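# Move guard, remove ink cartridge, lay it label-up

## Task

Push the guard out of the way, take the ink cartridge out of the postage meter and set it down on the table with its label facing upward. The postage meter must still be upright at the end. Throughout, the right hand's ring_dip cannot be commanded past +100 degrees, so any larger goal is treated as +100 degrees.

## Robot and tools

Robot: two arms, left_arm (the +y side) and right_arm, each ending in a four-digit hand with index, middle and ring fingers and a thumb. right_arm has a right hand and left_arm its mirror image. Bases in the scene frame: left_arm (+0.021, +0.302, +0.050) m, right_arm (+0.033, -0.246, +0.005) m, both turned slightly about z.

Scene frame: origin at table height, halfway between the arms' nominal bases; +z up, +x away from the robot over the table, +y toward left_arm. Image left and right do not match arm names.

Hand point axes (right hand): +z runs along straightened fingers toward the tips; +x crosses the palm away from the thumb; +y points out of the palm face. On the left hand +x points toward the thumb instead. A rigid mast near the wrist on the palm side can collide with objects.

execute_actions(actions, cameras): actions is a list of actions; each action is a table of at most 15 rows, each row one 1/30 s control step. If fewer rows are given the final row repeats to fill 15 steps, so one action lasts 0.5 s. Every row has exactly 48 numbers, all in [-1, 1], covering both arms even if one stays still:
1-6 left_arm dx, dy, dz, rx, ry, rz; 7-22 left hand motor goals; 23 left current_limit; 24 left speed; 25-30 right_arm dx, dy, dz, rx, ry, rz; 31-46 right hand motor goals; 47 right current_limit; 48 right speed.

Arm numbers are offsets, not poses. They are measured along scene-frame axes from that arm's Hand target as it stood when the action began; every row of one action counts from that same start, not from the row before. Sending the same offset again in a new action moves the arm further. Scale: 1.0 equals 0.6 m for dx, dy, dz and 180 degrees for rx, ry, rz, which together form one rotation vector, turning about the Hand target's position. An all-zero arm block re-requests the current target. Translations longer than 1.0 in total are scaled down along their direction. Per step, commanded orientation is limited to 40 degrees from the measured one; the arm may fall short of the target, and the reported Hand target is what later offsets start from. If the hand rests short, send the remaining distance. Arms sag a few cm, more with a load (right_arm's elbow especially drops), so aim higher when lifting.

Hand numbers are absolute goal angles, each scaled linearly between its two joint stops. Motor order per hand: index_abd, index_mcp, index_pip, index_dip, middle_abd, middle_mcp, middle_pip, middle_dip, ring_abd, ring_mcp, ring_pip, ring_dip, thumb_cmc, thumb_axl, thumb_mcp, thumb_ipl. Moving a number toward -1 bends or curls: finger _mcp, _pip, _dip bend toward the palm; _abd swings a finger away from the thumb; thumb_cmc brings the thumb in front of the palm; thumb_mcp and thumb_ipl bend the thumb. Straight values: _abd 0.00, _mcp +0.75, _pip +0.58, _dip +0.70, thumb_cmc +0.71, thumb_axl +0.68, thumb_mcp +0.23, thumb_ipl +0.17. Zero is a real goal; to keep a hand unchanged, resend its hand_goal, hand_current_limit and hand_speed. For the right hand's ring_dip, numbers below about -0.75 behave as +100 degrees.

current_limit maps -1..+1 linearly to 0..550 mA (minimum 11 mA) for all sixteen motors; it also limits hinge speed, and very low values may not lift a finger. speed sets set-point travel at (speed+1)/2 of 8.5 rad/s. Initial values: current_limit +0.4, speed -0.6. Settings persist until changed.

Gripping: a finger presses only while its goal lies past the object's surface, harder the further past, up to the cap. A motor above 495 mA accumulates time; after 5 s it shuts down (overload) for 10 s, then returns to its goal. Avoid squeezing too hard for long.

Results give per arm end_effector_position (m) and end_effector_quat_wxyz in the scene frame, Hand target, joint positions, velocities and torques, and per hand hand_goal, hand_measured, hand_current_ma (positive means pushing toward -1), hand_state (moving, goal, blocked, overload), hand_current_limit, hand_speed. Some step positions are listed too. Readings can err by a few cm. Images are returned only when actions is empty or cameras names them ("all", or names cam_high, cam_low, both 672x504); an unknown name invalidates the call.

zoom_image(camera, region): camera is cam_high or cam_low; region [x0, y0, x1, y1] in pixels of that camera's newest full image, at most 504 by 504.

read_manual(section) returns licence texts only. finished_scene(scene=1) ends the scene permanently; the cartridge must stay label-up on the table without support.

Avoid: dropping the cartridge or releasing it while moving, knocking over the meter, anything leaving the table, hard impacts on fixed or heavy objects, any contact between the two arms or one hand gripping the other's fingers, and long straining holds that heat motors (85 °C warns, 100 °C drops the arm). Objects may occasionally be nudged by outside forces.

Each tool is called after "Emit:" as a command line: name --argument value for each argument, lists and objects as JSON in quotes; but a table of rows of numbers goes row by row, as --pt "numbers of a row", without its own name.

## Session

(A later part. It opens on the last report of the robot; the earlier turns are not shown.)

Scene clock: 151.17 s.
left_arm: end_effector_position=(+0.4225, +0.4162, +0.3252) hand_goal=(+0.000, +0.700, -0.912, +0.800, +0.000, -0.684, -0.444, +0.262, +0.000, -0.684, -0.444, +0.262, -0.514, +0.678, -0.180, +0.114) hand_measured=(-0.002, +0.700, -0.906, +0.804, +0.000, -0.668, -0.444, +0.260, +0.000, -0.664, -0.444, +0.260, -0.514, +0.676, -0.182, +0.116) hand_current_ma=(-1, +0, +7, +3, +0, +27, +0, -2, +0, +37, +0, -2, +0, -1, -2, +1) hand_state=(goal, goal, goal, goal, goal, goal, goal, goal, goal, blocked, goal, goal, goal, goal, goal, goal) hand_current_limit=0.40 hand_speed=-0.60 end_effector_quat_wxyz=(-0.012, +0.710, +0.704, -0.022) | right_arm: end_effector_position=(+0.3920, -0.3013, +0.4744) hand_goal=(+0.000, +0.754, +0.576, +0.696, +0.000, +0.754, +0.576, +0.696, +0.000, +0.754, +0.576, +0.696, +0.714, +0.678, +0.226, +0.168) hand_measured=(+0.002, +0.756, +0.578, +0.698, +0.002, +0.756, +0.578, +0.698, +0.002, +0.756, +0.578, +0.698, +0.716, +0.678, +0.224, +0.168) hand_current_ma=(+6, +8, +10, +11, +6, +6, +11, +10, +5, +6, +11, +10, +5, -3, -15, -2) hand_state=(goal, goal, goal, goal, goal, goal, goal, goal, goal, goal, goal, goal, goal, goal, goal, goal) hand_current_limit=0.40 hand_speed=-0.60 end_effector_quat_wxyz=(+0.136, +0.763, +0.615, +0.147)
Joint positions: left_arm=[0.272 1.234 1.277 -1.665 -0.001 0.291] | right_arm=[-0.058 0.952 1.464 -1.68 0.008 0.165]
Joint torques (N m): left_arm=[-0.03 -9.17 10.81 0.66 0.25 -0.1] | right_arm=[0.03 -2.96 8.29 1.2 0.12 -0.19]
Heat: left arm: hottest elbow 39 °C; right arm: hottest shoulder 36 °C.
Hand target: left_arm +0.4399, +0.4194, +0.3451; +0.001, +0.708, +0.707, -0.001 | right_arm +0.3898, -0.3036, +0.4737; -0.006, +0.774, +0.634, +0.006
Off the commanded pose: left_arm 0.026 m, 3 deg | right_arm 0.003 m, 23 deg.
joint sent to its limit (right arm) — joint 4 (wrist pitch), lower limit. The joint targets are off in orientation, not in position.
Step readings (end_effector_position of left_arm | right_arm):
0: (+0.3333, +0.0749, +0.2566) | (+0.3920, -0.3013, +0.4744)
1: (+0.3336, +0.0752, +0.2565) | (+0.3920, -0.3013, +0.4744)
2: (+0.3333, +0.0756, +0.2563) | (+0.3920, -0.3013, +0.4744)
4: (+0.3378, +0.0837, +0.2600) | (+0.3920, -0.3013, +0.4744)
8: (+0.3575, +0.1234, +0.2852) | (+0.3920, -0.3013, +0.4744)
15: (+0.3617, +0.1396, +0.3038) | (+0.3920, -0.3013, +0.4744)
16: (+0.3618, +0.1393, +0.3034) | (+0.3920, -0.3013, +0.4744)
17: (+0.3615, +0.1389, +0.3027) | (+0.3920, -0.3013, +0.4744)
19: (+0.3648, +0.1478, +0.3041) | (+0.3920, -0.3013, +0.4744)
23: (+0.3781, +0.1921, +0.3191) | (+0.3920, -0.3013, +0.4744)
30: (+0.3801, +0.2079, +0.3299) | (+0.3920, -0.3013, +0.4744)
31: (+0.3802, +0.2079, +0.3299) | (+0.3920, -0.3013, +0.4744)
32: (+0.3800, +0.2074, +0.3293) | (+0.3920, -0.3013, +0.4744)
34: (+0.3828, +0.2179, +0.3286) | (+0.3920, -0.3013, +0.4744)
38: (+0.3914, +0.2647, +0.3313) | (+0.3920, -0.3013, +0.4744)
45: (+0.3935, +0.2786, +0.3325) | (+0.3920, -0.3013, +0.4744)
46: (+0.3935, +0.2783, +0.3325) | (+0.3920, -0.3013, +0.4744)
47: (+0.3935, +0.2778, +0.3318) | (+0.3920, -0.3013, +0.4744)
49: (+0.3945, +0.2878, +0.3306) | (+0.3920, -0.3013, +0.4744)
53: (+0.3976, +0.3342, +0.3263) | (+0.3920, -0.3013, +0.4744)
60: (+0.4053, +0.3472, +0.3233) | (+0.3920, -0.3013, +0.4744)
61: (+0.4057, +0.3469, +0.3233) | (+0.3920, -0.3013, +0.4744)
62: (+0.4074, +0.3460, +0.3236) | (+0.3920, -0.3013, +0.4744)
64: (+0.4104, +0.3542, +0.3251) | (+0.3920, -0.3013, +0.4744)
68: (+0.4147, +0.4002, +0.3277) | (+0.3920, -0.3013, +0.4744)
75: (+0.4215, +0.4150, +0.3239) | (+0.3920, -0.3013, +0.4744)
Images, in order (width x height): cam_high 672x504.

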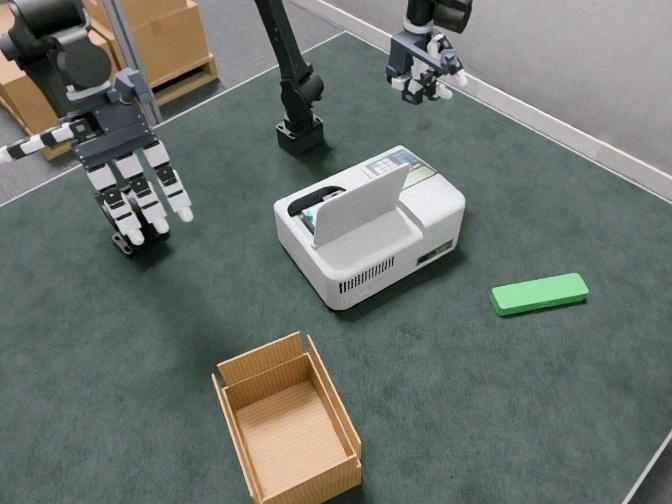

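Emit:
execute_actions --actions '[[[0,0,0,0,0,0,0,0.7,-0.912,0.8,0,-0.685,-0.445,0.261,0,-0.685,-0.445,0.261,-0.514,0.678,-0.18,0.114,0.4,-0.6,0.0256,0.14,-0.033,0,0,0,0,0.754,0.576,0.696,0,0.754,0.576,0.696,0,0.754,-0.445,0.261,0.714,0.678,0.226,0.168,0.4,-0.6]],[[0,0,0,0,0,0,0,0.7,-0.912,0.8,0,-0.685,-0.445,0.261,0,-0.685,-0.445,0.261,-0.514,0.678,-0.18,0.114,0.4,-0.6,0.0256,0.14,-0.033,0,0,0,0,0.754,0.576,0.696,0,0.754,0.576,0.696,0,-0.685,-0.445,0.261,0.714,0.678,0.226,0.168,0.4,-0.6]],[[0,0,0,0,0,0,0,0.7,-0.912,0.8,0,-0.685,-0.445,0.261,0,-0.685,-0.445,0.261,-0.514,0.678,-0.18,0.114,0.4,-0.6,0.0256,0.14,-0.033,0,0,0,0,0.754,0.576,0.696,0,0.754,0.576,0.696,0,-0.685,-0.445,0.261,0.714,0.678,0.226,0.168,0.4,-0.6]],[[0,0,0,0,0,0,0,0.7,-0.912,0.8,0,-0.685,-0.445,0.261,0,-0.685,-0.445,0.261,-0.514,0.678,-0.18,0.114,0.4,-0.6,0.0256,0.14,-0.033,0,0,0,0,0.754,0.576,0.696,0,0.754,0.576,0.696,0,-0.685,-0.445,0.261,0.714,0.678,0.226,0.168,0.4,-0.6]],[[0,0,0,0,0,0,0,0.7,-0.912,0.8,0,-0.685,-0.445,0.261,0,-0.685,-0.445,0.261,-0.514,0.678,-0.18,0.114,0.4,-0.6,0,0,-0.06,0,0,0,0,0.754,0.576,0.696,0,0.754,0.576,0.696,0,-0.685,-0.445,0.261,0.714,0.678,0.226,0.168,0.4,-0.6]]]' --cameras '["all"]'

Emit:
zoom_image --camera "cam_high" --region '[270, 130, 370, 240]'

Scene clock: 158.30 s.
left_arm: end_effector_position=(+0.4225, +0.4164, +0.3252) hand_goal=(+0.000, +0.700, -0.912, +0.800, +0.000, -0.684, -0.444, +0.262, +0.000, -0.684, -0.444, +0.262, -0.514, +0.678, -0.180, +0.114) hand_measured=(-0.002, +0.700, -0.906, +0.804, +0.000, -0.668, -0.444, +0.260, +0.000, -0.664, -0.444, +0.260, -0.514, +0.676, -0.182, +0.116) hand_current_ma=(-1, +0, +7, +3, +0, +27, +0, -2, +0, +37, +0, -2, +0, -1, -2, +1) hand_state=(goal, goal, goal, goal, goal, goal, goal, goal, goal, blocked, goal, goal, goal, goal, goal, goal) hand_current_limit=0.40 hand_speed=-0.60 end_effector_quat_wxyz=(-0.012, +0.709, +0.705, -0.022) | right_arm: end_effector_position=(+0.4458, +0.0333, +0.3628) hand_goal=(+0.000, +0.754, +0.576, +0.696, +0.000, +0.754, +0.576, +0.696, +0.000, -0.684, -0.444, +0.262, +0.714, +0.678, +0.226, +0.168) hand_measured=(+0.002, +0.756, +0.578, +0.698, +0.002, +0.756, +0.578, +0.698, +0.002, -0.670, -0.442, +0.264, +0.716, +0.678, +0.224, +0.168) hand_current_ma=(+6, +6, +9, +11, +6, +5, +10, +10, +5, +72, +12, +10, +6, -3, -15, -2) hand_state=(goal, goal, goal, goal, goal, goal, goal, goal, goal, goal, goal, goal, goal, goal, goal, goal) hand_current_limit=0.40 hand_speed=-0.60 end_effector_quat_wxyz=(+0.001, +0.763, +0.644, +0.058)
Joint positions: left_arm=[0.272 1.234 1.277 -1.665 -0.001 0.289] | right_arm=[0.753 1.488 1.715 -1.681 0.009 0.933]
Joint torques (N m): left_arm=[-0.09 -9.11 10.86 0.64 0.23 -0.1] | right_arm=[-0.15 -8.64 9.72 0.47 -0.02 0.13]
Heat: left arm: hottest elbow 40 °C; right arm: hottest elbow 36 °C.
Hand target: left_arm +0.4399, +0.4195, +0.3451; +0.001, +0.707, +0.707, -0.001 | right_arm +0.4513, +0.0326, +0.3584; -0.006, +0.773, +0.634, +0.006
Off the commanded pose: left_arm 0.027 m, 3 deg | right_arm 0.007 m, 6 deg.
joint sent to its limit (right arm) — joint 4 (wrist pitch), lower limit. The joint targets are off in orientation, not in position.
Step readings (end_effector_position of left_arm | right_arm):
0: (+0.4225, +0.4163, +0.3252) | (+0.3920, -0.3013, +0.4744)
1: (+0.4225, +0.4163, +0.3252) | (+0.3920, -0.3012, +0.4744)
2: (+0.4225, +0.4163, +0.3252) | (+0.3921, -0.2997, +0.4741)
4: (+0.4225, +0.4163, +0.3252) | (+0.3938, -0.2809, +0.4722)
8: (+0.4225, +0.4163, +0.3252) | (+0.3973, -0.2281, +0.4644)
15: (+0.4225, +0.4163, +0.3252) | (+0.4047, -0.2184, +0.4512)
16: (+0.4225, +0.4163, +0.3252) | (+0.4051, -0.2186, +0.4503)
17: (+0.4225, +0.4163, +0.3252) | (+0.4054, -0.2167, +0.4491)
19: (+0.4225, +0.4163, +0.3252) | (+0.4055, -0.1973, +0.4446)
23: (+0.4225, +0.4164, +0.3252) | (+0.4081, -0.1440, +0.4255)
30: (+0.4225, +0.4164, +0.3252) | (+0.4182, -0.1323, +0.4064)
31: (+0.4225, +0.4164, +0.3252) | (+0.4181, -0.1325, +0.4073)
32: (+0.4225, +0.4164, +0.3252) | (+0.4180, -0.1311, +0.4093)
34: (+0.4225, +0.4164, +0.3252) | (+0.4199, -0.1152, +0.4161)
38: (+0.4225, +0.4164, +0.3252) | (+0.4227, -0.0652, +0.4145)
45: (+0.4225, +0.4164, +0.3252) | (+0.4310, -0.0488, +0.3890)
46: (+0.4225, +0.4164, +0.3252) | (+0.4312, -0.0493, +0.3889)
47: (+0.4225, +0.4164, +0.3252) | (+0.4317, -0.0481, +0.3903)
49: (+0.4225, +0.4164, +0.3252) | (+0.4359, -0.0340, +0.3980)
53: (+0.4225, +0.4164, +0.3252) | (+0.4401, +0.0119, +0.3987)
60: (+0.4225, +0.4164, +0.3252) | (+0.4441, +0.0333, +0.3702)
61: (+0.4225, +0.4164, +0.3252) | (+0.4442, +0.0331, +0.3698)
62: (+0.4225, +0.4164, +0.3252) | (+0.4444, +0.0325, +0.3696)
64: (+0.4225, +0.4164, +0.3252) | (+0.4442, +0.0320, +0.3691)
68: (+0.4225, +0.4164, +0.3252) | (+0.4449, +0.0321, +0.3665)
75: (+0.4225, +0.4164, +0.3252) | (+0.4459, +0.0334, +0.3628)

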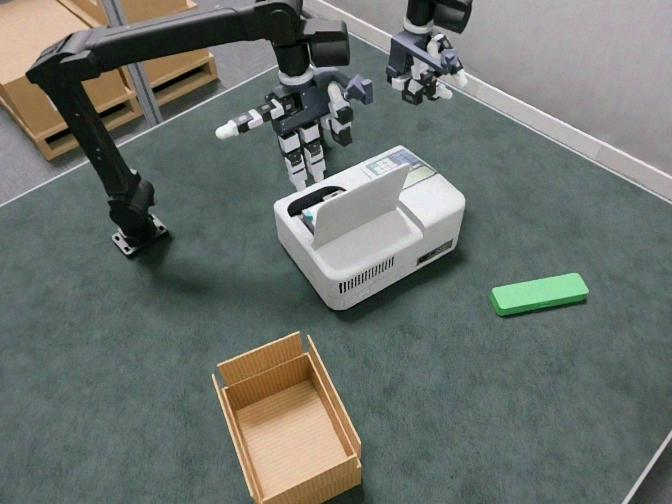

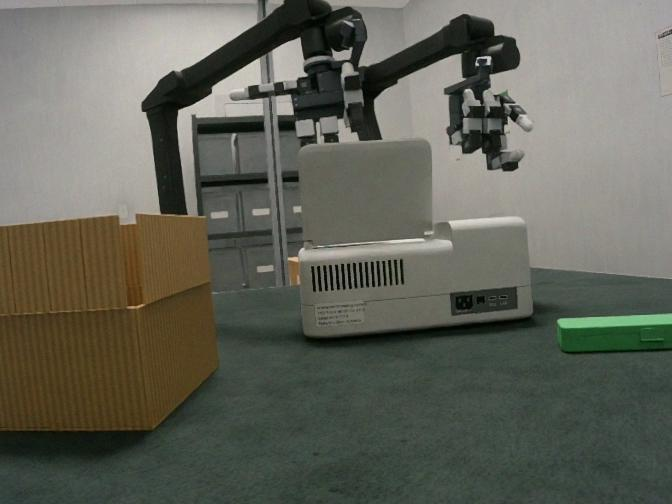

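Scaled by 4.582 from the camera's 672x504 image, which has a finer 960x720 frame.

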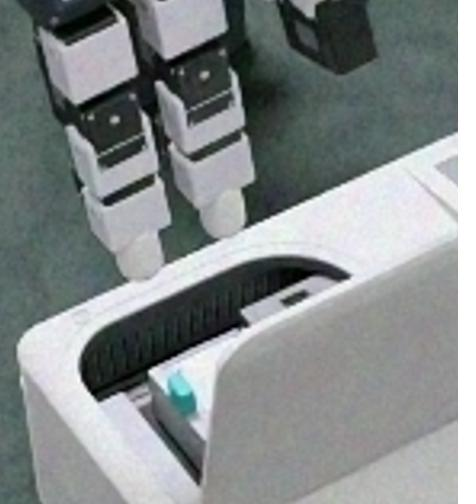

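Emit:
execute_actions --actions '[[[0,0,0,0,0,0,0,0.7,-0.912,0.8,0,-0.685,-0.445,0.261,0,-0.685,-0.445,0.261,-0.514,0.678,-0.18,0.114,0.4,-0.6,0.006,0,-0.08,0,0,0,0,0.754,0.576,0.696,0,0.754,0.576,0.696,0,-0.685,-0.445,0.261,0.714,0.678,0.226,0.168,0.4,-0.6]],[[0,0,0,0,0,0,0,0.7,-0.912,0.8,0,-0.685,-0.445,0.261,0,-0.685,-0.445,0.261,-0.514,0.678,-0.18,0.114,0.4,-0.6,0,0,-0.045,0,0,0,0,0.754,0.576,0.696,0,0.754,0.576,0.696,0,-0.685,-0.445,0.261,0.714,0.678,0.226,0.168,0.4,-0.6]]]' --cameras '["all"]'

Emit:
zoom_image --camera "cam_high" --region '[280, 160, 360, 240]'

Scene clock: 161.10 s.
left_arm: end_effector_position=(+0.4225, +0.4164, +0.3252) hand_goal=(+0.000, +0.700, -0.912, +0.800, +0.000, -0.684, -0.444, +0.262, +0.000, -0.684, -0.444, +0.262, -0.514, +0.678, -0.180, +0.114) hand_measured=(-0.002, +0.700, -0.906, +0.804, +0.000, -0.668, -0.444, +0.260, +0.000, -0.664, -0.444, +0.260, -0.514, +0.676, -0.182, +0.116) hand_current_ma=(-1, +0, +7, +3, +0, +27, +0, -2, +0, +37, +0, -2, +0, -1, -2, +1) hand_state=(goal, goal, goal, goal, goal, goal, goal, goal, goal, blocked, goal, goal, goal, goal, goal, goal) hand_current_limit=0.40 hand_speed=-0.60 end_effector_quat_wxyz=(-0.012, +0.709, +0.705, -0.022) | right_arm: end_effector_position=(+0.4505, +0.0335, +0.2861) hand_goal=(+0.000, +0.754, +0.576, +0.696, +0.000, +0.754, +0.576, +0.696, +0.000, -0.684, -0.444, +0.262, +0.714, +0.678, +0.226, +0.168) hand_measured=(+0.002, +0.754, +0.578, +0.698, +0.002, +0.754, +0.578, +0.698, +0.002, -0.670, -0.442, +0.264, +0.716, +0.678, +0.224, +0.168) hand_current_ma=(+6, +4, +9, +11, +6, +4, +10, +10, +5, +72, +12, +10, +6, -3, -15, -2) hand_state=(goal, goal, goal, goal, goal, goal, goal, goal, goal, goal, goal, goal, goal, goal, goal, goal) hand_current_limit=0.40 hand_speed=-0.60 end_effector_quat_wxyz=(-0.005, +0.768, +0.640, +0.003)
Joint positions: left_arm=[0.272 1.234 1.277 -1.665 -0.001 0.289] | right_arm=[0.74 1.546 1.594 -1.612 -0.009 0.933]
Joint torques (N m): left_arm=[-0.09 -9.05 10.84 0.65 0.23 -0.09] | right_arm=[0.09 -10.23 8.8 0.85 -0.03 0.07]
Heat: left arm: hottest elbow 41 °C; right arm: hottest shoulder 36 °C.
Hand target: left_arm +0.4399, +0.4195, +0.3451; +0.001, +0.707, +0.707, -0.001 | right_arm +0.4548, +0.0325, +0.2834; -0.006, +0.773, +0.634, +0.005
Off the commanded pose: left_arm 0.027 m, 3 deg | right_arm 0.005 m, 1 deg.
Step readings (end_effector_position of left_arm | right_arm):
0: (+0.4225, +0.4164, +0.3252) | (+0.4458, +0.0333, +0.3627)
1: (+0.4225, +0.4164, +0.3252) | (+0.4457, +0.0334, +0.3627)
2: (+0.4225, +0.4164, +0.3252) | (+0.4457, +0.0335, +0.3616)
4: (+0.4225, +0.4164, +0.3252) | (+0.4459, +0.0328, +0.3566)
8: (+0.4225, +0.4164, +0.3252) | (+0.4464, +0.0318, +0.3357)
15: (+0.4225, +0.4164, +0.3252) | (+0.4500, +0.0329, +0.3127)
16: (+0.4225, +0.4164, +0.3252) | (+0.4500, +0.0329, +0.3125)
17: (+0.4225, +0.4164, +0.3252) | (+0.4504, +0.0333, +0.3113)
19: (+0.4225, +0.4164, +0.3252) | (+0.4515, +0.0343, +0.3065)
23: (+0.4225, +0.4164, +0.3252) | (+0.4500, +0.0330, +0.2904)
30: (+0.4225, +0.4164, +0.3252) | (+0.4503, +0.0333, +0.2861)

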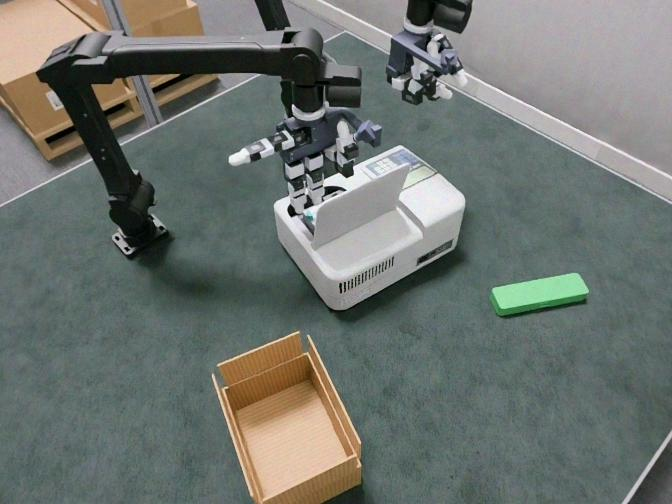

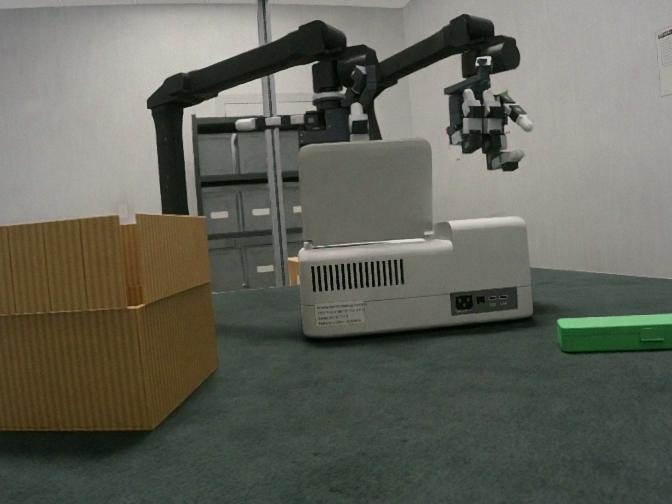

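Scaled by 6.300 from the camera's 672x504 image, which has a finer 960x720 frame.

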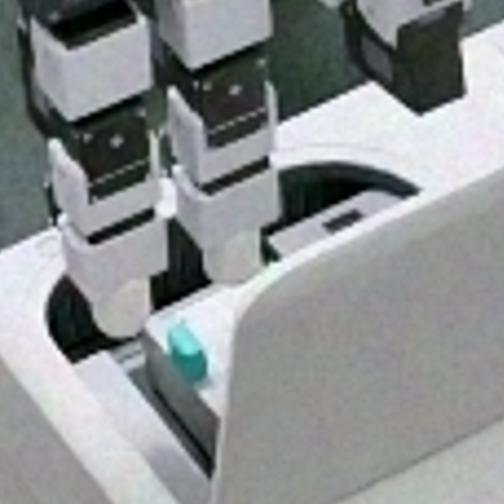

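Emit:
execute_actions --actions '[[[0,0,0,0,0,0,0,0.7,-0.912,0.8,0,-0.685,-0.445,0.261,0,-0.685,-0.445,0.261,-0.514,0.678,-0.18,0.114,0.4,-0.6,0,0,-0.035,0,0,0,0,0.754,0.576,0.696,0,0.754,0.576,0.696,0,-0.685,-0.445,0.261,0.714,0.678,0.226,0.168,0.4,-0.6]]]' --cameras '["cam_high"]'

Emit:
zoom_image --camera "cam_high" --region '[280, 170, 350, 240]'

Scene clock: 162.57 s.
left_arm: end_effector_position=(+0.4225, +0.4164, +0.3252) hand_goal=(+0.000, +0.700, -0.912, +0.800, +0.000, -0.684, -0.444, +0.262, +0.000, -0.684, -0.444, +0.262, -0.514, +0.678, -0.180, +0.114) hand_measured=(-0.002, +0.700, -0.906, +0.804, +0.000, -0.668, -0.444, +0.260, +0.000, -0.664, -0.444, +0.260, -0.514, +0.676, -0.182, +0.116) hand_current_ma=(-1, +0, +7, +3, +0, +27, +0, -2, +0, +37, +0, -2, +0, -1, -2, +1) hand_state=(goal, goal, goal, goal, goal, goal, goal, goal, goal, blocked, goal, goal, goal, goal, goal, goal) hand_current_limit=0.40 hand_speed=-0.60 end_effector_quat_wxyz=(-0.012, +0.709, +0.705, -0.022) | right_arm: end_effector_position=(+0.4508, +0.0337, +0.2653) hand_goal=(+0.000, +0.754, +0.576, +0.696, +0.000, +0.754, +0.576, +0.696, +0.000, -0.684, -0.444, +0.262, +0.714, +0.678, +0.226, +0.168) hand_measured=(+0.002, +0.754, +0.578, +0.698, +0.002, +0.754, +0.578, +0.698, +0.002, -0.670, -0.442, +0.264, +0.716, +0.678, +0.224, +0.168) hand_current_ma=(+6, +4, +9, +11, +6, +4, +10, +10, +5, +72, +12, +10, +6, -3, -15, -2) hand_state=(goal, goal, goal, goal, goal, goal, goal, goal, goal, goal, goal, goal, goal, goal, goal, goal) hand_current_limit=0.40 hand_speed=-0.60 end_effector_quat_wxyz=(-0.005, +0.768, +0.640, +0.003)
Joint positions: left_arm=[0.272 1.234 1.277 -1.665 -0.001 0.289] | right_arm=[0.74 1.545 1.539 -1.557 -0.009 0.933]
Joint torques (N m): left_arm=[0.03 -9.35 10.84 0.59 0.22 -0.11] | right_arm=[0.32 -10.17 8.73 0.77 -0.03 0.09]
Heat: left arm: hottest elbow 41 °C; right arm: hottest shoulder 36 °C.
Hand target: left_arm +0.4399, +0.4195, +0.3451; +0.001, +0.707, +0.707, -0.001 | right_arm +0.4548, +0.0325, +0.2623; -0.006, +0.773, +0.634, +0.005
Off the commanded pose: left_arm 0.027 m, 3 deg | right_arm 0.005 m, 1 deg.
Step readings (end_effector_position of left_arm | right_arm):
0: (+0.4225, +0.4164, +0.3252) | (+0.4505, +0.0335, +0.2861)
1: (+0.4225, +0.4164, +0.3252) | (+0.4506, +0.0335, +0.2861)
2: (+0.4225, +0.4164, +0.3252) | (+0.4510, +0.0339, +0.2850)
4: (+0.4225, +0.4164, +0.3252) | (+0.4520, +0.0348, +0.2804)
8: (+0.4225, +0.4164, +0.3252) | (+0.4503, +0.0333, +0.2680)
15: (+0.4225, +0.4164, +0.3252) | (+0.4507, +0.0336, +0.2653)
Images, in order (width x height): cam_high 672x504.

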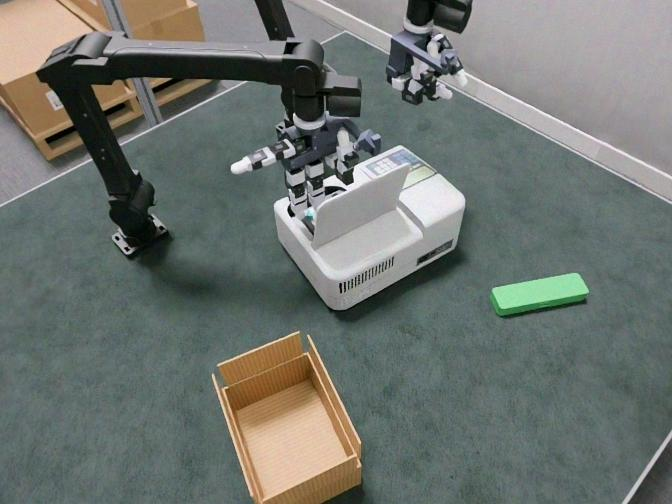

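Scaled by 7.200 from the camera's 672x504 image, which has a finer 960x720 frame.

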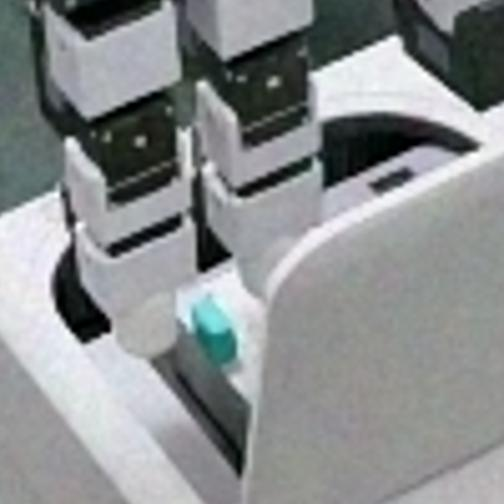

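Emit:
execute_actions --actions '[[[0,0,0,0,0,0,0,0.7,-0.912,0.8,0,-0.685,-0.445,0.261,0,-0.685,-0.445,0.261,-0.514,0.678,-0.18,0.114,0.4,-0.6,0.004,-0.002,-0.018,0,0,0,0,0.754,0.576,0.696,0,0.754,0.576,0.696,0,-0.685,-0.445,0.261,0.714,0.678,0.226,0.168,0.4,-0.6]]]' --cameras '["cam_high"]'

Emit:
zoom_image --camera "cam_high" --region '[280, 170, 350, 240]'

Scene clock: 164.00 s.
left_arm: end_effector_position=(+0.4225, +0.4164, +0.3252) hand_goal=(+0.000, +0.700, -0.912, +0.800, +0.000, -0.684, -0.444, +0.262, +0.000, -0.684, -0.444, +0.262, -0.514, +0.678, -0.180, +0.114) hand_measured=(-0.002, +0.700, -0.906, +0.804, +0.000, -0.668, -0.444, +0.260, +0.000, -0.664, -0.444, +0.260, -0.514, +0.676, -0.182, +0.116) hand_current_ma=(-1, +0, +7, +3, +0, +27, +0, -2, +0, +37, +0, -2, +0, -1, -2, +1) hand_state=(goal, goal, goal, goal, goal, goal, goal, goal, goal, blocked, goal, goal, goal, goal, goal, goal) hand_current_limit=0.40 hand_speed=-0.60 end_effector_quat_wxyz=(-0.012, +0.709, +0.705, -0.022) | right_arm: end_effector_position=(+0.4530, +0.0324, +0.2567) hand_goal=(+0.000, +0.754, +0.576, +0.696, +0.000, +0.754, +0.576, +0.696, +0.000, -0.684, -0.444, +0.262, +0.714, +0.678, +0.226, +0.168) hand_measured=(+0.002, +0.754, +0.578, +0.698, +0.002, +0.754, +0.578, +0.698, +0.002, -0.670, -0.442, +0.264, +0.716, +0.678, +0.224, +0.168) hand_current_ma=(+6, +4, +9, +11, +6, +4, +10, +10, +5, +72, +12, +10, +6, -3, -15, -2) hand_state=(goal, goal, goal, goal, goal, goal, goal, goal, goal, goal, goal, goal, goal, goal, goal, goal) hand_current_limit=0.40 hand_speed=-0.60 end_effector_quat_wxyz=(-0.005, +0.770, +0.638, +0.006)
Joint positions: left_arm=[0.272 1.234 1.277 -1.665 -0.001 0.289] | right_arm=[0.735 1.545 1.516 -1.529 -0.009 0.933]
Joint torques (N m): left_arm=[-0.09 -9.11 10.84 0.64 0.23 -0.1] | right_arm=[0.09 -9.99 8.68 0.84 -0.03 0.04]
Heat: left arm: hottest elbow 41 °C; right arm: hottest shoulder 36 °C.
Hand target: left_arm +0.4399, +0.4195, +0.3451; +0.001, +0.707, +0.707, -0.001 | right_arm +0.4572, +0.0313, +0.2516; -0.006, +0.774, +0.634, +0.005
Off the commanded pose: left_arm 0.027 m, 3 deg | right_arm 0.007 m, 1 deg.
Step readings (end_effector_position of left_arm | right_arm):
0: (+0.4225, +0.4164, +0.3252) | (+0.4508, +0.0337, +0.2653)
1: (+0.4225, +0.4164, +0.3252) | (+0.4509, +0.0338, +0.2653)
2: (+0.4225, +0.4164, +0.3252) | (+0.4511, +0.0340, +0.2649)
4: (+0.4225, +0.4164, +0.3252) | (+0.4522, +0.0342, +0.2632)
8: (+0.4225, +0.4164, +0.3252) | (+0.4523, +0.0330, +0.2580)
15: (+0.4225, +0.4164, +0.3252) | (+0.4529, +0.0323, +0.2567)
Images, in order (width x height): cam_high 672x504.

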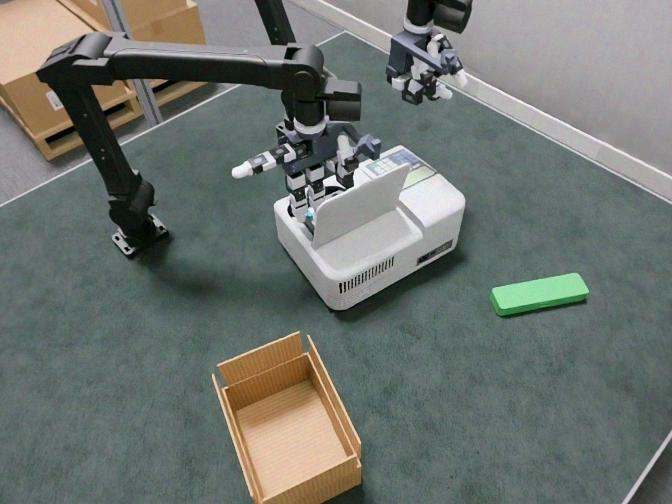

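Scaled by 7.200 from the camera's 672x504 image, which has a finer 960x720 frame.

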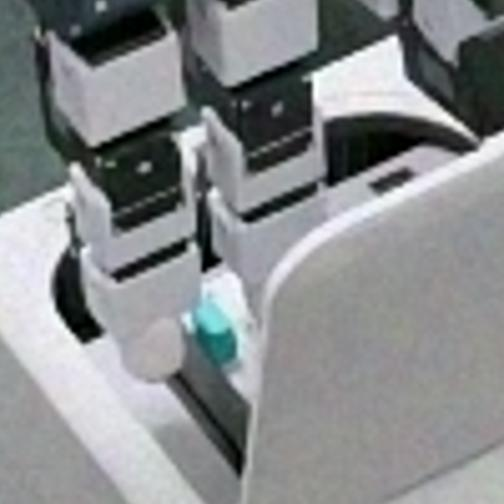

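Emit:
execute_actions --actions '[[[0,0,0,0,0,0,0,0.7,-0.912,0.8,0,-0.685,-0.445,0.261,0,-0.685,-0.445,0.261,-0.514,0.678,-0.18,0.114,0.4,-0.6,0.001,-0.001,-0.012,0,0,0,0,0.754,0.576,0.696,0,0.754,0.576,0.696,0,-0.685,-0.445,0.261,0.714,0.678,0.226,0.168,0.4,-0.6]]]' --cameras '["cam_high"]'

Emit:
zoom_image --camera "cam_high" --region '[280, 170, 350, 240]'

Scene clock: 165.03 s.
left_arm: end_effector_position=(+0.4225, +0.4164, +0.3252) hand_goal=(+0.000, +0.700, -0.912, +0.800, +0.000, -0.684, -0.444, +0.262, +0.000, -0.684, -0.444, +0.262, -0.514, +0.678, -0.180, +0.114) hand_measured=(-0.002, +0.700, -0.906, +0.804, +0.000, -0.668, -0.444, +0.260, +0.000, -0.664, -0.444, +0.260, -0.514, +0.676, -0.182, +0.116) hand_current_ma=(-1, +0, +7, +3, +0, +27, +0, -2, +0, +37, +0, -2, +0, -1, -2, +1) hand_state=(goal, goal, goal, goal, goal, goal, goal, goal, goal, blocked, goal, goal, goal, goal, goal, goal) hand_current_limit=0.40 hand_speed=-0.60 end_effector_quat_wxyz=(-0.012, +0.709, +0.705, -0.022) | right_arm: end_effector_position=(+0.4537, +0.0326, +0.2520) hand_goal=(+0.000, +0.754, +0.576, +0.696, +0.000, +0.754, +0.576, +0.696, +0.000, -0.684, -0.444, +0.262, +0.714, +0.678, +0.226, +0.168) hand_measured=(+0.002, +0.754, +0.578, +0.698, +0.002, +0.756, +0.578, +0.698, +0.002, -0.670, -0.442, +0.264, +0.716, +0.678, +0.224, +0.168) hand_current_ma=(+6, +4, +9, +11, +7, +5, +9, +9, +5, +72, +12, +10, +6, -3, -15, -2) hand_state=(goal, goal, goal, goal, goal, goal, goal, goal, goal, goal, goal, goal, goal, goal, goal, goal) hand_current_limit=0.40 hand_speed=-0.60 end_effector_quat_wxyz=(-0.005, +0.770, +0.638, +0.008)
Joint positions: left_arm=[0.272 1.234 1.277 -1.665 -0.001 0.289] | right_arm=[0.735 1.545 1.503 -1.513 -0.009 0.933]
Joint torques (N m): left_arm=[0.03 -9.23 10.86 0.62 0.23 -0.09] | right_arm=[0.15 -9.88 8.13 0.87 -0.02 0.02]
Heat: left arm: hottest elbow 42 °C; right arm: hottest shoulder 36 °C.
Hand target: left_arm +0.4399, +0.4195, +0.3451; +0.001, +0.707, +0.707, -0.001 | right_arm +0.4577, +0.0308, +0.2443; -0.006, +0.773, +0.634, +0.005
Off the commanded pose: left_arm 0.027 m, 3 deg | right_arm 0.009 m, 1 deg.
Step readings (end_effector_position of left_arm | right_arm):
0: (+0.4225, +0.4164, +0.3252) | (+0.4530, +0.0324, +0.2567)
1: (+0.4225, +0.4164, +0.3252) | (+0.4530, +0.0324, +0.2567)
2: (+0.4225, +0.4164, +0.3252) | (+0.4531, +0.0325, +0.2563)
4: (+0.4225, +0.4164, +0.3252) | (+0.4536, +0.0329, +0.2551)
8: (+0.4225, +0.4164, +0.3252) | (+0.4533, +0.0325, +0.2520)
15: (+0.4225, +0.4164, +0.3252) | (+0.4537, +0.0326, +0.2520)
Images, in order (width x height): cam_high 672x504.

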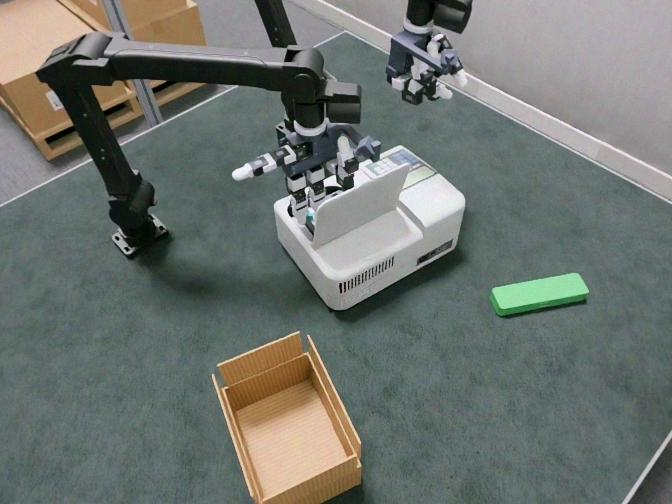

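Scaled by 7.200 from the camera's 672x504 image, which has a finer 960x720 frame.

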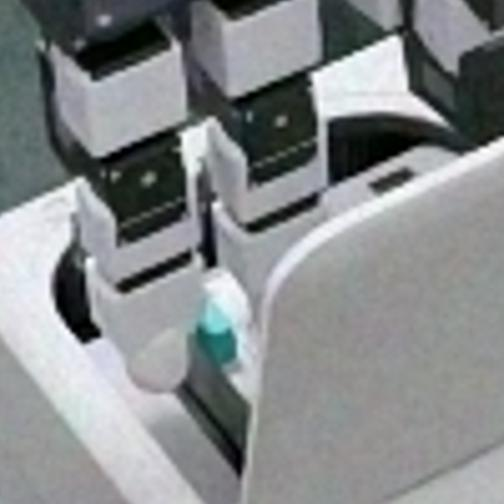

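Emit:
execute_actions --actions '[[[0,0,0,0,0,0,0,0.7,-0.912,0.8,0,-0.685,-0.445,0.261,0,-0.685,-0.445,0.261,-0.514,0.678,-0.18,0.114,0.4,-0.6,0,0,0,0,0,0,-0.13,0.754,0.576,0.696,0.13,0.754,0.576,0.696,0,-0.685,-0.445,0.261,0.714,0.678,0.226,0.168,0.6,-0.8]],[[0,0,0,0,0,0,0,0.7,-0.912,0.8,0,-0.685,-0.445,0.261,0,-0.685,-0.445,0.261,-0.514,0.678,-0.18,0.114,0.4,-0.6,0,0,0,0,0,0,-0.3,0.754,0.576,0.696,0.3,0.754,0.576,0.696,0,-0.685,-0.445,0.261,0.714,0.678,0.226,0.168,0.77,-0.8]]]' --cameras '["cam_high"]'

Emit:
zoom_image --camera "cam_high" --region '[280, 170, 350, 240]'

Scene clock: 167.00 s.
left_arm: end_effector_position=(+0.4225, +0.4164, +0.3252) hand_goal=(+0.000, +0.700, -0.912, +0.800, +0.000, -0.684, -0.444, +0.262, +0.000, -0.684, -0.444, +0.262, -0.514, +0.678, -0.180, +0.114) hand_measured=(-0.002, +0.700, -0.906, +0.804, +0.000, -0.668, -0.444, +0.260, +0.000, -0.664, -0.444, +0.260, -0.514, +0.676, -0.182, +0.116) hand_current_ma=(-1, +0, +7, +3, +0, +27, +0, -2, +0, +37, +0, -2, +0, -1, -2, +1) hand_state=(goal, goal, goal, goal, goal, goal, goal, goal, goal, blocked, goal, goal, goal, goal, goal, goal) hand_current_limit=0.40 hand_speed=-0.60 end_effector_quat_wxyz=(-0.012, +0.709, +0.705, -0.022) | right_arm: end_effector_position=(+0.4544, +0.0329, +0.2517) hand_goal=(-0.300, +0.754, +0.576, +0.696, +0.300, +0.754, +0.576, +0.696, +0.000, -0.684, -0.444, +0.262, +0.714, +0.678, +0.226, +0.168) hand_measured=(-0.064, +0.756, +0.578, +0.698, +0.094, +0.756, +0.578, +0.698, +0.002, -0.670, -0.442, +0.264, +0.716, +0.678, +0.224, +0.168) hand_current_ma=(+487, +10, +8, +10, -487, +6, +8, +9, +5, +72, +12, +10, +6, -3, -16, -2) hand_state=(blocked, goal, goal, goal, blocked, goal, goal, goal, goal, goal, goal, goal, goal, goal, goal, goal) hand_current_limit=0.77 hand_speed=-0.80 end_effector_quat_wxyz=(-0.006, +0.770, +0.637, +0.009)
Joint positions: left_arm=[0.272 1.234 1.277 -1.665 -0.001 0.289] | right_arm=[0.733 1.545 1.503 -1.509 -0.011 0.933]
Joint torques (N m): left_arm=[-0.15 -8.94 10.8 0.65 0.22 -0.09] | right_arm=[0.09 -9.88 8.25 0.75 0.05 0.02]
Heat: left arm: hottest elbow 42 °C; right arm: hottest shoulder 36 °C.
Hand target: left_arm +0.4399, +0.4195, +0.3451; +0.001, +0.707, +0.707, -0.001 | right_arm +0.4578, +0.0307, +0.2444; -0.006, +0.773, +0.634, +0.005
Off the commanded pose: left_arm 0.027 m, 3 deg | right_arm 0.008 m, 1 deg.
Step readings (end_effector_position of left_arm | right_arm):
0: (+0.4225, +0.4164, +0.3252) | (+0.4537, +0.0326, +0.2520)
1: (+0.4225, +0.4164, +0.3252) | (+0.4537, +0.0326, +0.2520)
2: (+0.4225, +0.4164, +0.3252) | (+0.4538, +0.0329, +0.2520)
4: (+0.4225, +0.4164, +0.3252) | (+0.4542, +0.0335, +0.2520)
8: (+0.4225, +0.4164, +0.3252) | (+0.4543, +0.0330, +0.2517)
15: (+0.4225, +0.4164, +0.3252) | (+0.4544, +0.0329, +0.2517)
16: (+0.4225, +0.4164, +0.3252) | (+0.4544, +0.0329, +0.2517)
17: (+0.4225, +0.4164, +0.3252) | (+0.4544, +0.0329, +0.2517)
19: (+0.4225, +0.4164, +0.3252) | (+0.4544, +0.0329, +0.2517)
23: (+0.4225, +0.4164, +0.3252) | (+0.4544, +0.0329, +0.2517)
30: (+0.4225, +0.4164, +0.3252) | (+0.4544, +0.0329, +0.2517)
Images, in order (width x height): cam_high 672x504.

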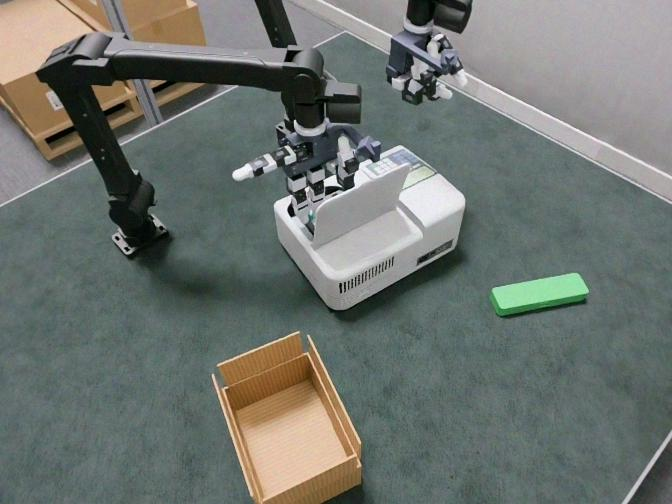

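Scaled by 7.200 from the camera's 672x504 image, which has a finer 960x720 frame.

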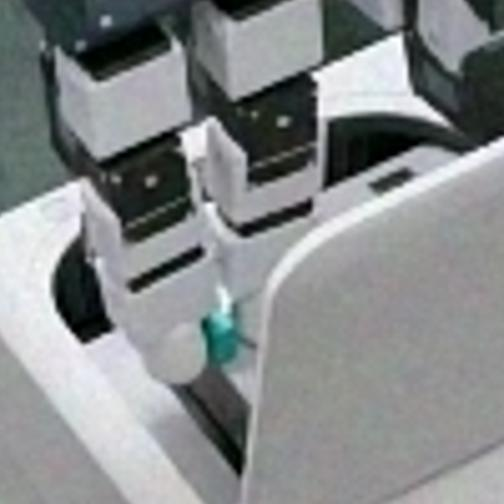

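Emit:
execute_actions --actions '[[[0,0,0,0,0,0,0,0.7,-0.912,0.8,0,-0.685,-0.445,0.261,0,-0.685,-0.445,0.261,-0.514,0.678,-0.18,0.114,0.4,-0.6,0,0,0.02,0,0,0,-0.3,0.754,0.576,0.696,0.3,0.754,0.576,0.696,0,-0.685,-0.445,0.261,0.714,0.678,0.226,0.168,0.77,-0.8]],[[0,0,0,0,0,0,0,0.7,-0.912,0.8,0,-0.685,-0.445,0.261,0,-0.685,-0.445,0.261,-0.514,0.678,-0.18,0.114,0.4,-0.6,0,0,0.02,0,0,0,-0.3,0.754,0.576,0.696,0.3,0.754,0.576,0.696,0,-0.685,-0.445,0.261,0.714,0.678,0.226,0.168,0.77,-0.8]]]' --cameras '["cam_high","cam_low"]'

Emit:
zoom_image --camera "cam_high" --region '[260, 150, 370, 250]'

Scene clock: 170.67 s.
left_arm: end_effector_position=(+0.4225, +0.4164, +0.3252) hand_goal=(+0.000, +0.700, -0.912, +0.800, +0.000, -0.684, -0.444, +0.262, +0.000, -0.684, -0.444, +0.262, -0.514, +0.678, -0.180, +0.114) hand_measured=(-0.002, +0.700, -0.906, +0.804, +0.000, -0.668, -0.444, +0.260, +0.000, -0.664, -0.444, +0.260, -0.514, +0.676, -0.182, +0.116) hand_current_ma=(-1, +0, +7, +3, +0, +27, +0, -2, +0, +37, +0, -2, +0, -1, -2, +1) hand_state=(goal, goal, goal, goal, goal, goal, goal, goal, goal, blocked, goal, goal, goal, goal, goal, goal) hand_current_limit=0.40 hand_speed=-0.60 end_effector_quat_wxyz=(-0.012, +0.709, +0.705, -0.022) | right_arm: end_effector_position=(+0.4508, +0.0297, +0.2548) hand_goal=(-0.300, +0.754, +0.576, +0.696, +0.300, +0.754, +0.576, +0.696, +0.000, -0.684, -0.444, +0.262, +0.714, +0.678, +0.226, +0.168) hand_measured=(-0.092, +0.748, +0.574, +0.696, +0.100, +0.748, +0.574, +0.696, +0.002, -0.670, -0.442, +0.264, +0.716, +0.678, +0.224, +0.168) hand_current_ma=(+487, -31, -10, +0, -487, -31, -11, +0, +5, +72, +12, +10, +6, -3, -16, -2) hand_state=(blocked, goal, goal, goal, blocked, goal, goal, goal, goal, goal, goal, goal, goal, goal, goal, goal) hand_current_limit=0.77 hand_speed=-0.80 end_effector_quat_wxyz=(-0.006, +0.770, +0.637, -0.001)
Joint positions: left_arm=[0.272 1.234 1.277 -1.665 -0.001 0.289] | right_arm=[0.733 1.545 1.513 -1.539 -0.011 0.933]
Joint torques (N m): left_arm=[-0.09 -9.23 10.82 0.61 0.23 -0.09] | right_arm=[0.38 -10.17 12.33 -0.49 0.06 0.01]
Heat: left arm: hottest elbow 42 °C; right arm: hottest shoulder 36 °C.
Hand target: left_arm +0.4399, +0.4195, +0.3451; +0.001, +0.707, +0.707, -0.001 | right_arm +0.4577, +0.0307, +0.2683; -0.006, +0.773, +0.634, +0.005
Off the commanded pose: left_arm 0.027 m, 3 deg | right_arm 0.015 m, 1 deg.
Step readings (end_effector_position of left_arm | right_arm):
0: (+0.4225, +0.4164, +0.3252) | (+0.4544, +0.0329, +0.2517)
1: (+0.4225, +0.4164, +0.3252) | (+0.4544, +0.0329, +0.2517)
2: (+0.4225, +0.4164, +0.3252) | (+0.4544, +0.0329, +0.2517)
4: (+0.4225, +0.4164, +0.3252) | (+0.4542, +0.0328, +0.2517)
8: (+0.4225, +0.4164, +0.3252) | (+0.4537, +0.0323, +0.2516)
15: (+0.4225, +0.4164, +0.3252) | (+0.4530, +0.0317, +0.2514)
16: (+0.4225, +0.4164, +0.3252) | (+0.4530, +0.0316, +0.2514)
17: (+0.4225, +0.4164, +0.3252) | (+0.4526, +0.0312, +0.2514)
19: (+0.4225, +0.4164, +0.3252) | (+0.4522, +0.0309, +0.2525)
23: (+0.4225, +0.4164, +0.3252) | (+0.4511, +0.0299, +0.2548)
30: (+0.4225, +0.4164, +0.3252) | (+0.4508, +0.0297, +0.2548)

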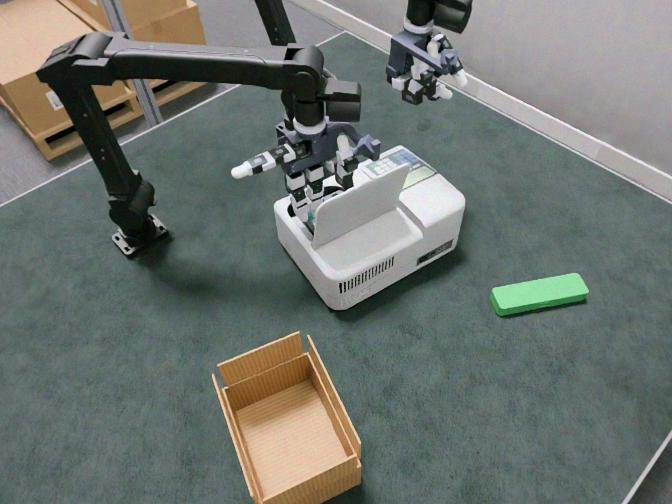

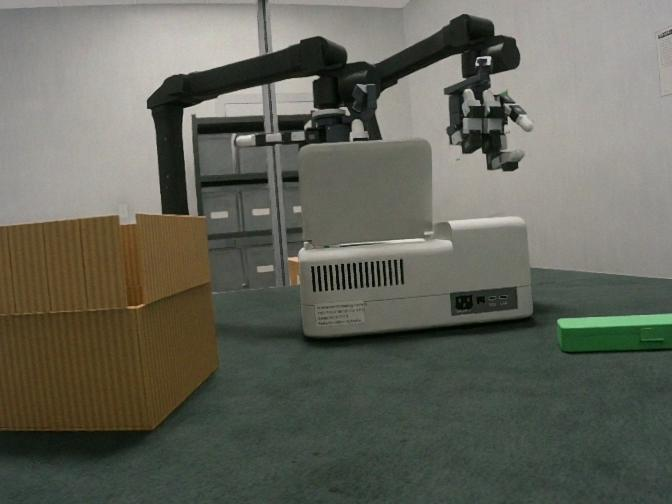

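Scaled by 4.582 from the camera's 672x504 image, which has a finer 960x720 frame.

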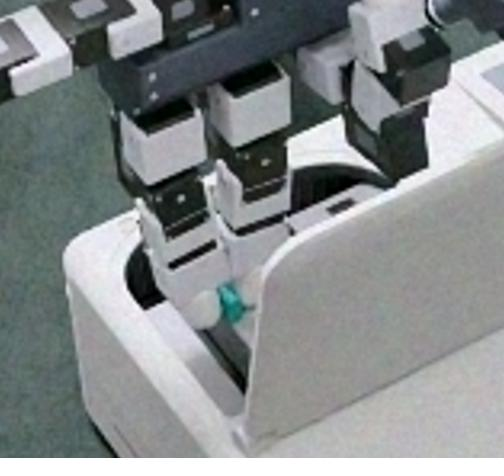

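Emit:
execute_actions --actions '[[[0,0,0,0,0,0,0,0.7,-0.912,0.8,0,-0.685,-0.445,0.261,0,-0.685,-0.445,0.261,-0.514,0.678,-0.18,0.114,0.4,-0.6,0.003,0.002,0.015,0,0,0,-0.3,0.754,0.576,0.696,0.3,0.754,0.576,0.696,0,-0.685,-0.445,0.261,0.714,0.678,0.226,0.168,0.77,-0.8]],[[0,0,0,0,0,0,0,0.7,-0.912,0.8,0,-0.685,-0.445,0.261,0,-0.685,-0.445,0.261,-0.514,0.678,-0.18,0.114,0.4,-0.6,0.003,0.002,0.015,0,0,0,-0.3,0.754,0.576,0.696,0.3,0.754,0.576,0.696,0,-0.685,-0.445,0.261,0.714,0.678,0.226,0.168,0.77,-0.8]]]' --cameras '["cam_high"]'

Emit:
zoom_image --camera "cam_high" --region '[260, 150, 370, 250]'

Scene clock: 172.37 s.
left_arm: end_effector_position=(+0.4225, +0.4164, +0.3252) hand_goal=(+0.000, +0.700, -0.912, +0.800, +0.000, -0.684, -0.444, +0.262, +0.000, -0.684, -0.444, +0.262, -0.514, +0.678, -0.180, +0.114) hand_measured=(-0.002, +0.700, -0.906, +0.804, +0.000, -0.668, -0.444, +0.260, +0.000, -0.664, -0.444, +0.260, -0.514, +0.676, -0.182, +0.116) hand_current_ma=(-1, +0, +7, +3, +0, +27, +0, -2, +0, +37, +0, -2, +0, -1, -2, +1) hand_state=(goal, goal, goal, goal, goal, goal, goal, goal, goal, blocked, goal, goal, goal, goal, goal, goal) hand_current_limit=0.40 hand_speed=-0.60 end_effector_quat_wxyz=(-0.012, +0.709, +0.705, -0.022) | right_arm: end_effector_position=(+0.4509, +0.0294, +0.2777) hand_goal=(-0.300, +0.754, +0.576, +0.696, +0.300, +0.754, +0.576, +0.696, +0.000, -0.684, -0.444, +0.262, +0.714, +0.678, +0.226, +0.168) hand_measured=(-0.098, +0.748, +0.574, +0.696, +0.100, +0.750, +0.574, +0.696, +0.002, -0.670, -0.442, +0.264, +0.716, +0.678, +0.224, +0.168) hand_current_ma=(+487, -25, -11, +0, -487, -21, -13, +0, +5, +72, +12, +10, +6, -3, -16, -2) hand_state=(blocked, goal, goal, goal, blocked, goal, goal, goal, goal, goal, goal, goal, goal, goal, goal, goal) hand_current_limit=0.77 hand_speed=-0.80 end_effector_quat_wxyz=(-0.006, +0.771, +0.637, -0.002)
Joint positions: left_arm=[0.272 1.234 1.277 -1.665 -0.001 0.289] | right_arm=[0.732 1.546 1.574 -1.601 -0.013 0.933]
Joint torques (N m): left_arm=[-0.03 -9.11 10.85 0.65 0.24 -0.1] | right_arm=[0.32 -9.52 12.34 0.06 0.13 0]
Motor temperatures (°C): left_arm=[34 30 43 33 28 32] | right_arm=[34 36 36 31 30 32]
Heat: left arm: hottest elbow 43 °C; right arm: hottest shoulder 36 °C.
Hand target: left_arm +0.4399, +0.4195, +0.3451; +0.001, +0.707, +0.707, -0.001 | right_arm +0.4614, +0.0331, +0.2865; -0.006, +0.773, +0.634, +0.006
Off the commanded pose: left_arm 0.027 m, 3 deg | right_arm 0.014 m, 1 deg.
Step readings (end_effector_position of left_arm | right_arm):
0: (+0.4225, +0.4164, +0.3252) | (+0.4508, +0.0297, +0.2548)
1: (+0.4225, +0.4164, +0.3252) | (+0.4509, +0.0297, +0.2550)
2: (+0.4225, +0.4164, +0.3252) | (+0.4509, +0.0297, +0.2554)
4: (+0.4225, +0.4164, +0.3252) | (+0.4508, +0.0296, +0.2568)
8: (+0.4225, +0.4164, +0.3252) | (+0.4505, +0.0297, +0.2605)
15: (+0.4225, +0.4164, +0.3252) | (+0.4506, +0.0299, +0.2654)
16: (+0.4225, +0.4164, +0.3252) | (+0.4507, +0.0300, +0.2662)
17: (+0.4225, +0.4164, +0.3252) | (+0.4507, +0.0300, +0.2672)
19: (+0.4225, +0.4164, +0.3252) | (+0.4502, +0.0295, +0.2697)
23: (+0.4225, +0.4164, +0.3252) | (+0.4505, +0.0298, +0.2753)
30: (+0.4225, +0.4164, +0.3252) | (+0.4511, +0.0296, +0.2777)
Images, in order (width x height): cam_high 672x504.

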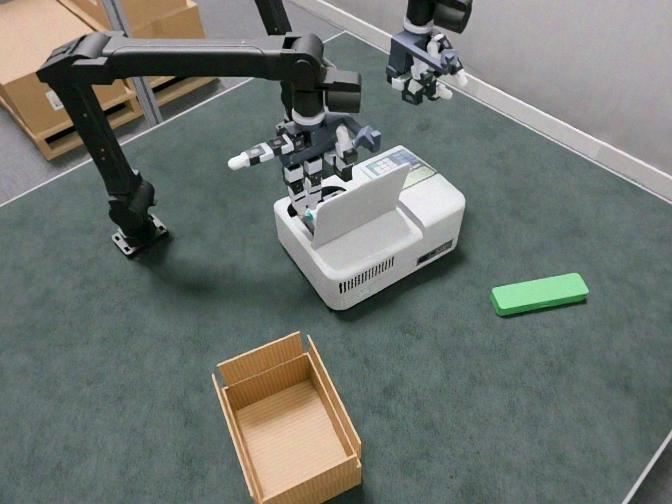

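Scaled by 4.582 from the camera's 672x504 image, which has a finer 960x720 frame.

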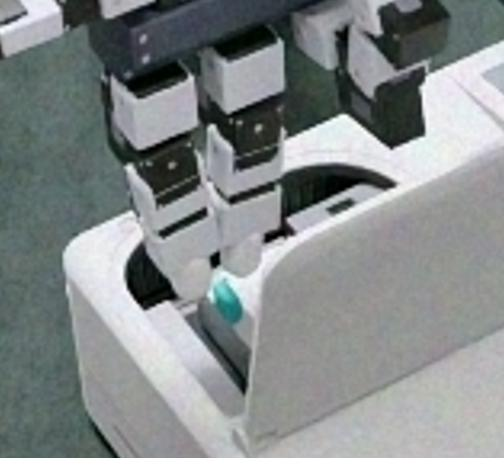

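Emit:
execute_actions --actions '[[[0,0,0,0,0,0,0,0.7,-0.912,0.8,0,-0.685,-0.445,0.261,0,-0.685,-0.445,0.261,-0.514,0.678,-0.18,0.114,0.4,-0.6,0,0,0.08,0,0,0,0,0.754,0.576,0.696,0,0.754,0.576,0.696,0,-0.685,-0.445,0.261,0.714,0.678,0.226,0.168,0.6,-0.8]],[[0,0,0,0,0,0,0,0.7,-0.912,0.8,0,-0.685,-0.445,0.261,0,-0.685,-0.445,0.261,-0.514,0.678,-0.18,0.114,0.4,-0.6,0,0,0.12,0,0,0,0,0.754,0.576,0.696,0,0.754,0.576,0.696,0,-0.685,-0.445,0.261,0.714,0.678,0.226,0.168,0.6,-0.8]],[[0,0,0,0,0,0,0,0.7,-0.912,0.8,0,-0.685,-0.445,0.261,0,-0.685,-0.445,0.261,-0.514,0.678,-0.18,0.114,0.4,-0.6,0,-0.15,0.02,0,0,0,0,0.754,0.576,0.696,0,0.754,0.576,0.696,0,-0.685,-0.445,0.261,0.714,0.678,0.226,0.168,0.6,-0.8]],[[0,0,0,0,0,0,0,0.7,-0.912,0.8,0,-0.685,-0.445,0.261,0,-0.685,-0.445,0.261,-0.514,0.678,-0.18,0.114,0.4,-0.6,0,-0.15,0,0,0,0,0,0.754,0.576,0.696,0,0.754,0.576,0.696,0,-0.685,-0.445,0.261,0.714,0.678,0.226,0.168,0.6,-0.8]]]' --cameras '["cam_high"]'

Emit:
zoom_image --camera "cam_high" --region '[270, 150, 390, 270]'

Emit:
zoom_image --camera "cam_high" --region '[285, 190, 335, 240]'

Scene clock: 176.17 s.
left_arm: end_effector_position=(+0.4225, +0.4164, +0.3252) hand_goal=(+0.000, +0.700, -0.912, +0.800, +0.000, -0.684, -0.444, +0.262, +0.000, -0.684, -0.444, +0.262, -0.514, +0.678, -0.180, +0.114) hand_measured=(-0.002, +0.700, -0.906, +0.804, +0.000, -0.668, -0.444, +0.260, +0.000, -0.664, -0.444, +0.260, -0.514, +0.676, -0.182, +0.116) hand_current_ma=(-1, +0, +7, +3, +0, +27, +0, -2, +0, +37, +0, -2, +0, -1, -2, +1) hand_state=(goal, goal, goal, goal, goal, goal, goal, goal, goal, blocked, goal, goal, goal, goal, goal, goal) hand_current_limit=0.40 hand_speed=-0.60 end_effector_quat_wxyz=(-0.012, +0.709, +0.705, -0.022) | right_arm: end_effector_position=(+0.4625, -0.1476, +0.4196) hand_goal=(+0.000, +0.754, +0.576, +0.696, +0.000, +0.754, +0.576, +0.696, +0.000, -0.684, -0.444, +0.262, +0.714, +0.678, +0.226, +0.168) hand_measured=(-0.002, +0.754, +0.574, +0.696, +0.002, +0.754, +0.574, +0.696, +0.002, -0.670, -0.442, +0.264, +0.716, +0.678, +0.224, +0.168) hand_current_ma=(-5, -3, -8, +0, +8, -2, -9, +0, +5, +68, +10, +9, +6, -3, -16, -2) hand_state=(goal, goal, goal, goal, goal, goal, goal, goal, goal, goal, goal, goal, goal, goal, goal, goal) hand_current_limit=0.60 hand_speed=-0.80 end_effector_quat_wxyz=(+0.041, +0.775, +0.621, +0.113)
Joint positions: left_arm=[0.272 1.234 1.277 -1.665 -0.001 0.289] | right_arm=[0.373 1.236 1.584 -1.678 0.013 0.603]
Joint torques (N m): left_arm=[-0.03 -9.05 10.81 0.66 0.24 -0.09] | right_arm=[1.2 -6.71 8.59 0.75 0.16 -0.19]
Heat: left arm: hottest elbow 43 °C; right arm: hottest shoulder 36 °C.
Hand target: left_arm +0.4399, +0.4195, +0.3451; +0.001, +0.707, +0.707, -0.001 | right_arm +0.4614, -0.1469, +0.4185; -0.006, +0.773, +0.634, +0.006
Off the commanded pose: left_arm 0.027 m, 3 deg | right_arm 0.002 m, 14 deg.
joint sent to its limit (right arm) — joint 4 (wrist pitch), lower limit. The joint targets are off in orientation, not in position.
Step readings (end_effector_position of left_arm | right_arm):
0: (+0.4225, +0.4164, +0.3252) | (+0.4509, +0.0294, +0.2777)
1: (+0.4225, +0.4164, +0.3252) | (+0.4509, +0.0294, +0.2780)
2: (+0.4225, +0.4164, +0.3252) | (+0.4506, +0.0290, +0.2797)
4: (+0.4225, +0.4164, +0.3252) | (+0.4499, +0.0278, +0.2872)
8: (+0.4225, +0.4164, +0.3252) | (+0.4540, +0.0308, +0.3098)
15: (+0.4225, +0.4164, +0.3252) | (+0.4554, +0.0319, +0.3194)
16: (+0.4225, +0.4164, +0.3252) | (+0.4554, +0.0317, +0.3194)
17: (+0.4225, +0.4164, +0.3252) | (+0.4559, +0.0313, +0.3214)
19: (+0.4225, +0.4164, +0.3252) | (+0.4580, +0.0308, +0.3290)
23: (+0.4225, +0.4164, +0.3252) | (+0.4593, +0.0297, +0.3586)
30: (+0.4225, +0.4164, +0.3252) | (+0.4571, +0.0268, +0.3995)
31: (+0.4225, +0.4164, +0.3252) | (+0.4571, +0.0269, +0.4002)
32: (+0.4225, +0.4164, +0.3252) | (+0.4583, +0.0239, +0.4007)
34: (+0.4225, +0.4164, +0.3252) | (+0.4584, +0.0131, +0.3969)
38: (+0.4225, +0.4164, +0.3252) | (+0.4626, -0.0331, +0.4001)
45: (+0.4225, +0.4164, +0.3252) | (+0.4606, -0.0616, +0.4251)
46: (+0.4225, +0.4164, +0.3252) | (+0.4603, -0.0617, +0.4257)
47: (+0.4225, +0.4164, +0.3252) | (+0.4600, -0.0629, +0.4241)
49: (+0.4225, +0.4164, +0.3252) | (+0.4587, -0.0772, +0.4155)
53: (+0.4225, +0.4164, +0.3252) | (+0.4623, -0.1294, +0.4070)
60: (+0.4225, +0.4164, +0.3252) | (+0.4616, -0.1497, +0.4193)
Images, in order (width x height): cam_high 672x504.

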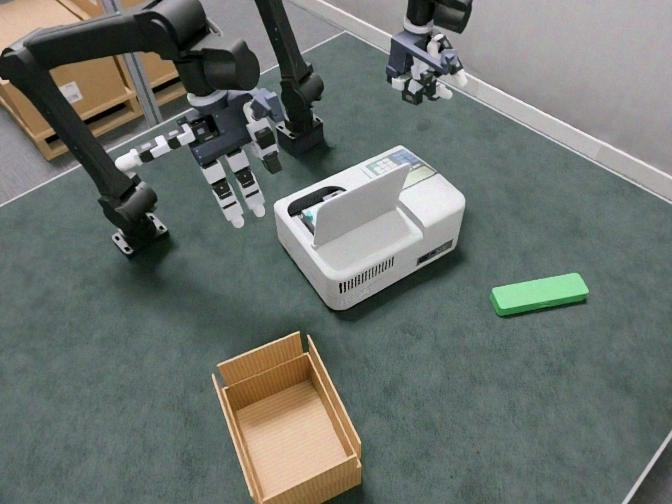

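Scaled by 4.200 from the camera's 672x504 image, which has a finer 960x720 frame.

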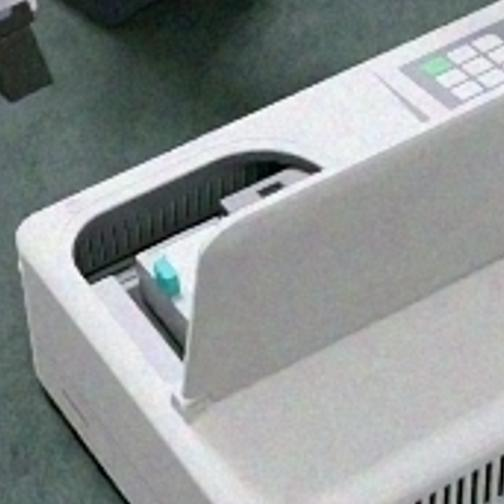

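Scaled by 10.080 from the camera's 672x504 image, which has a finer 960x720 frame.

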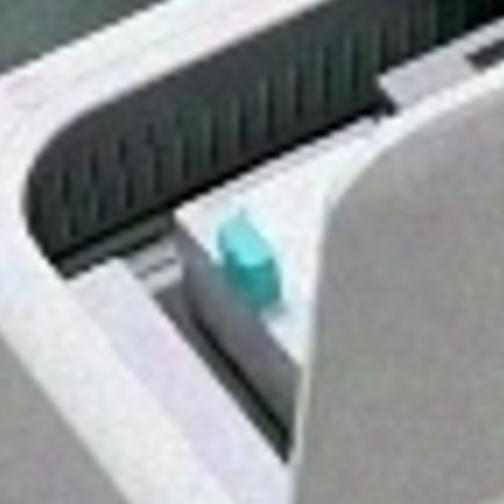

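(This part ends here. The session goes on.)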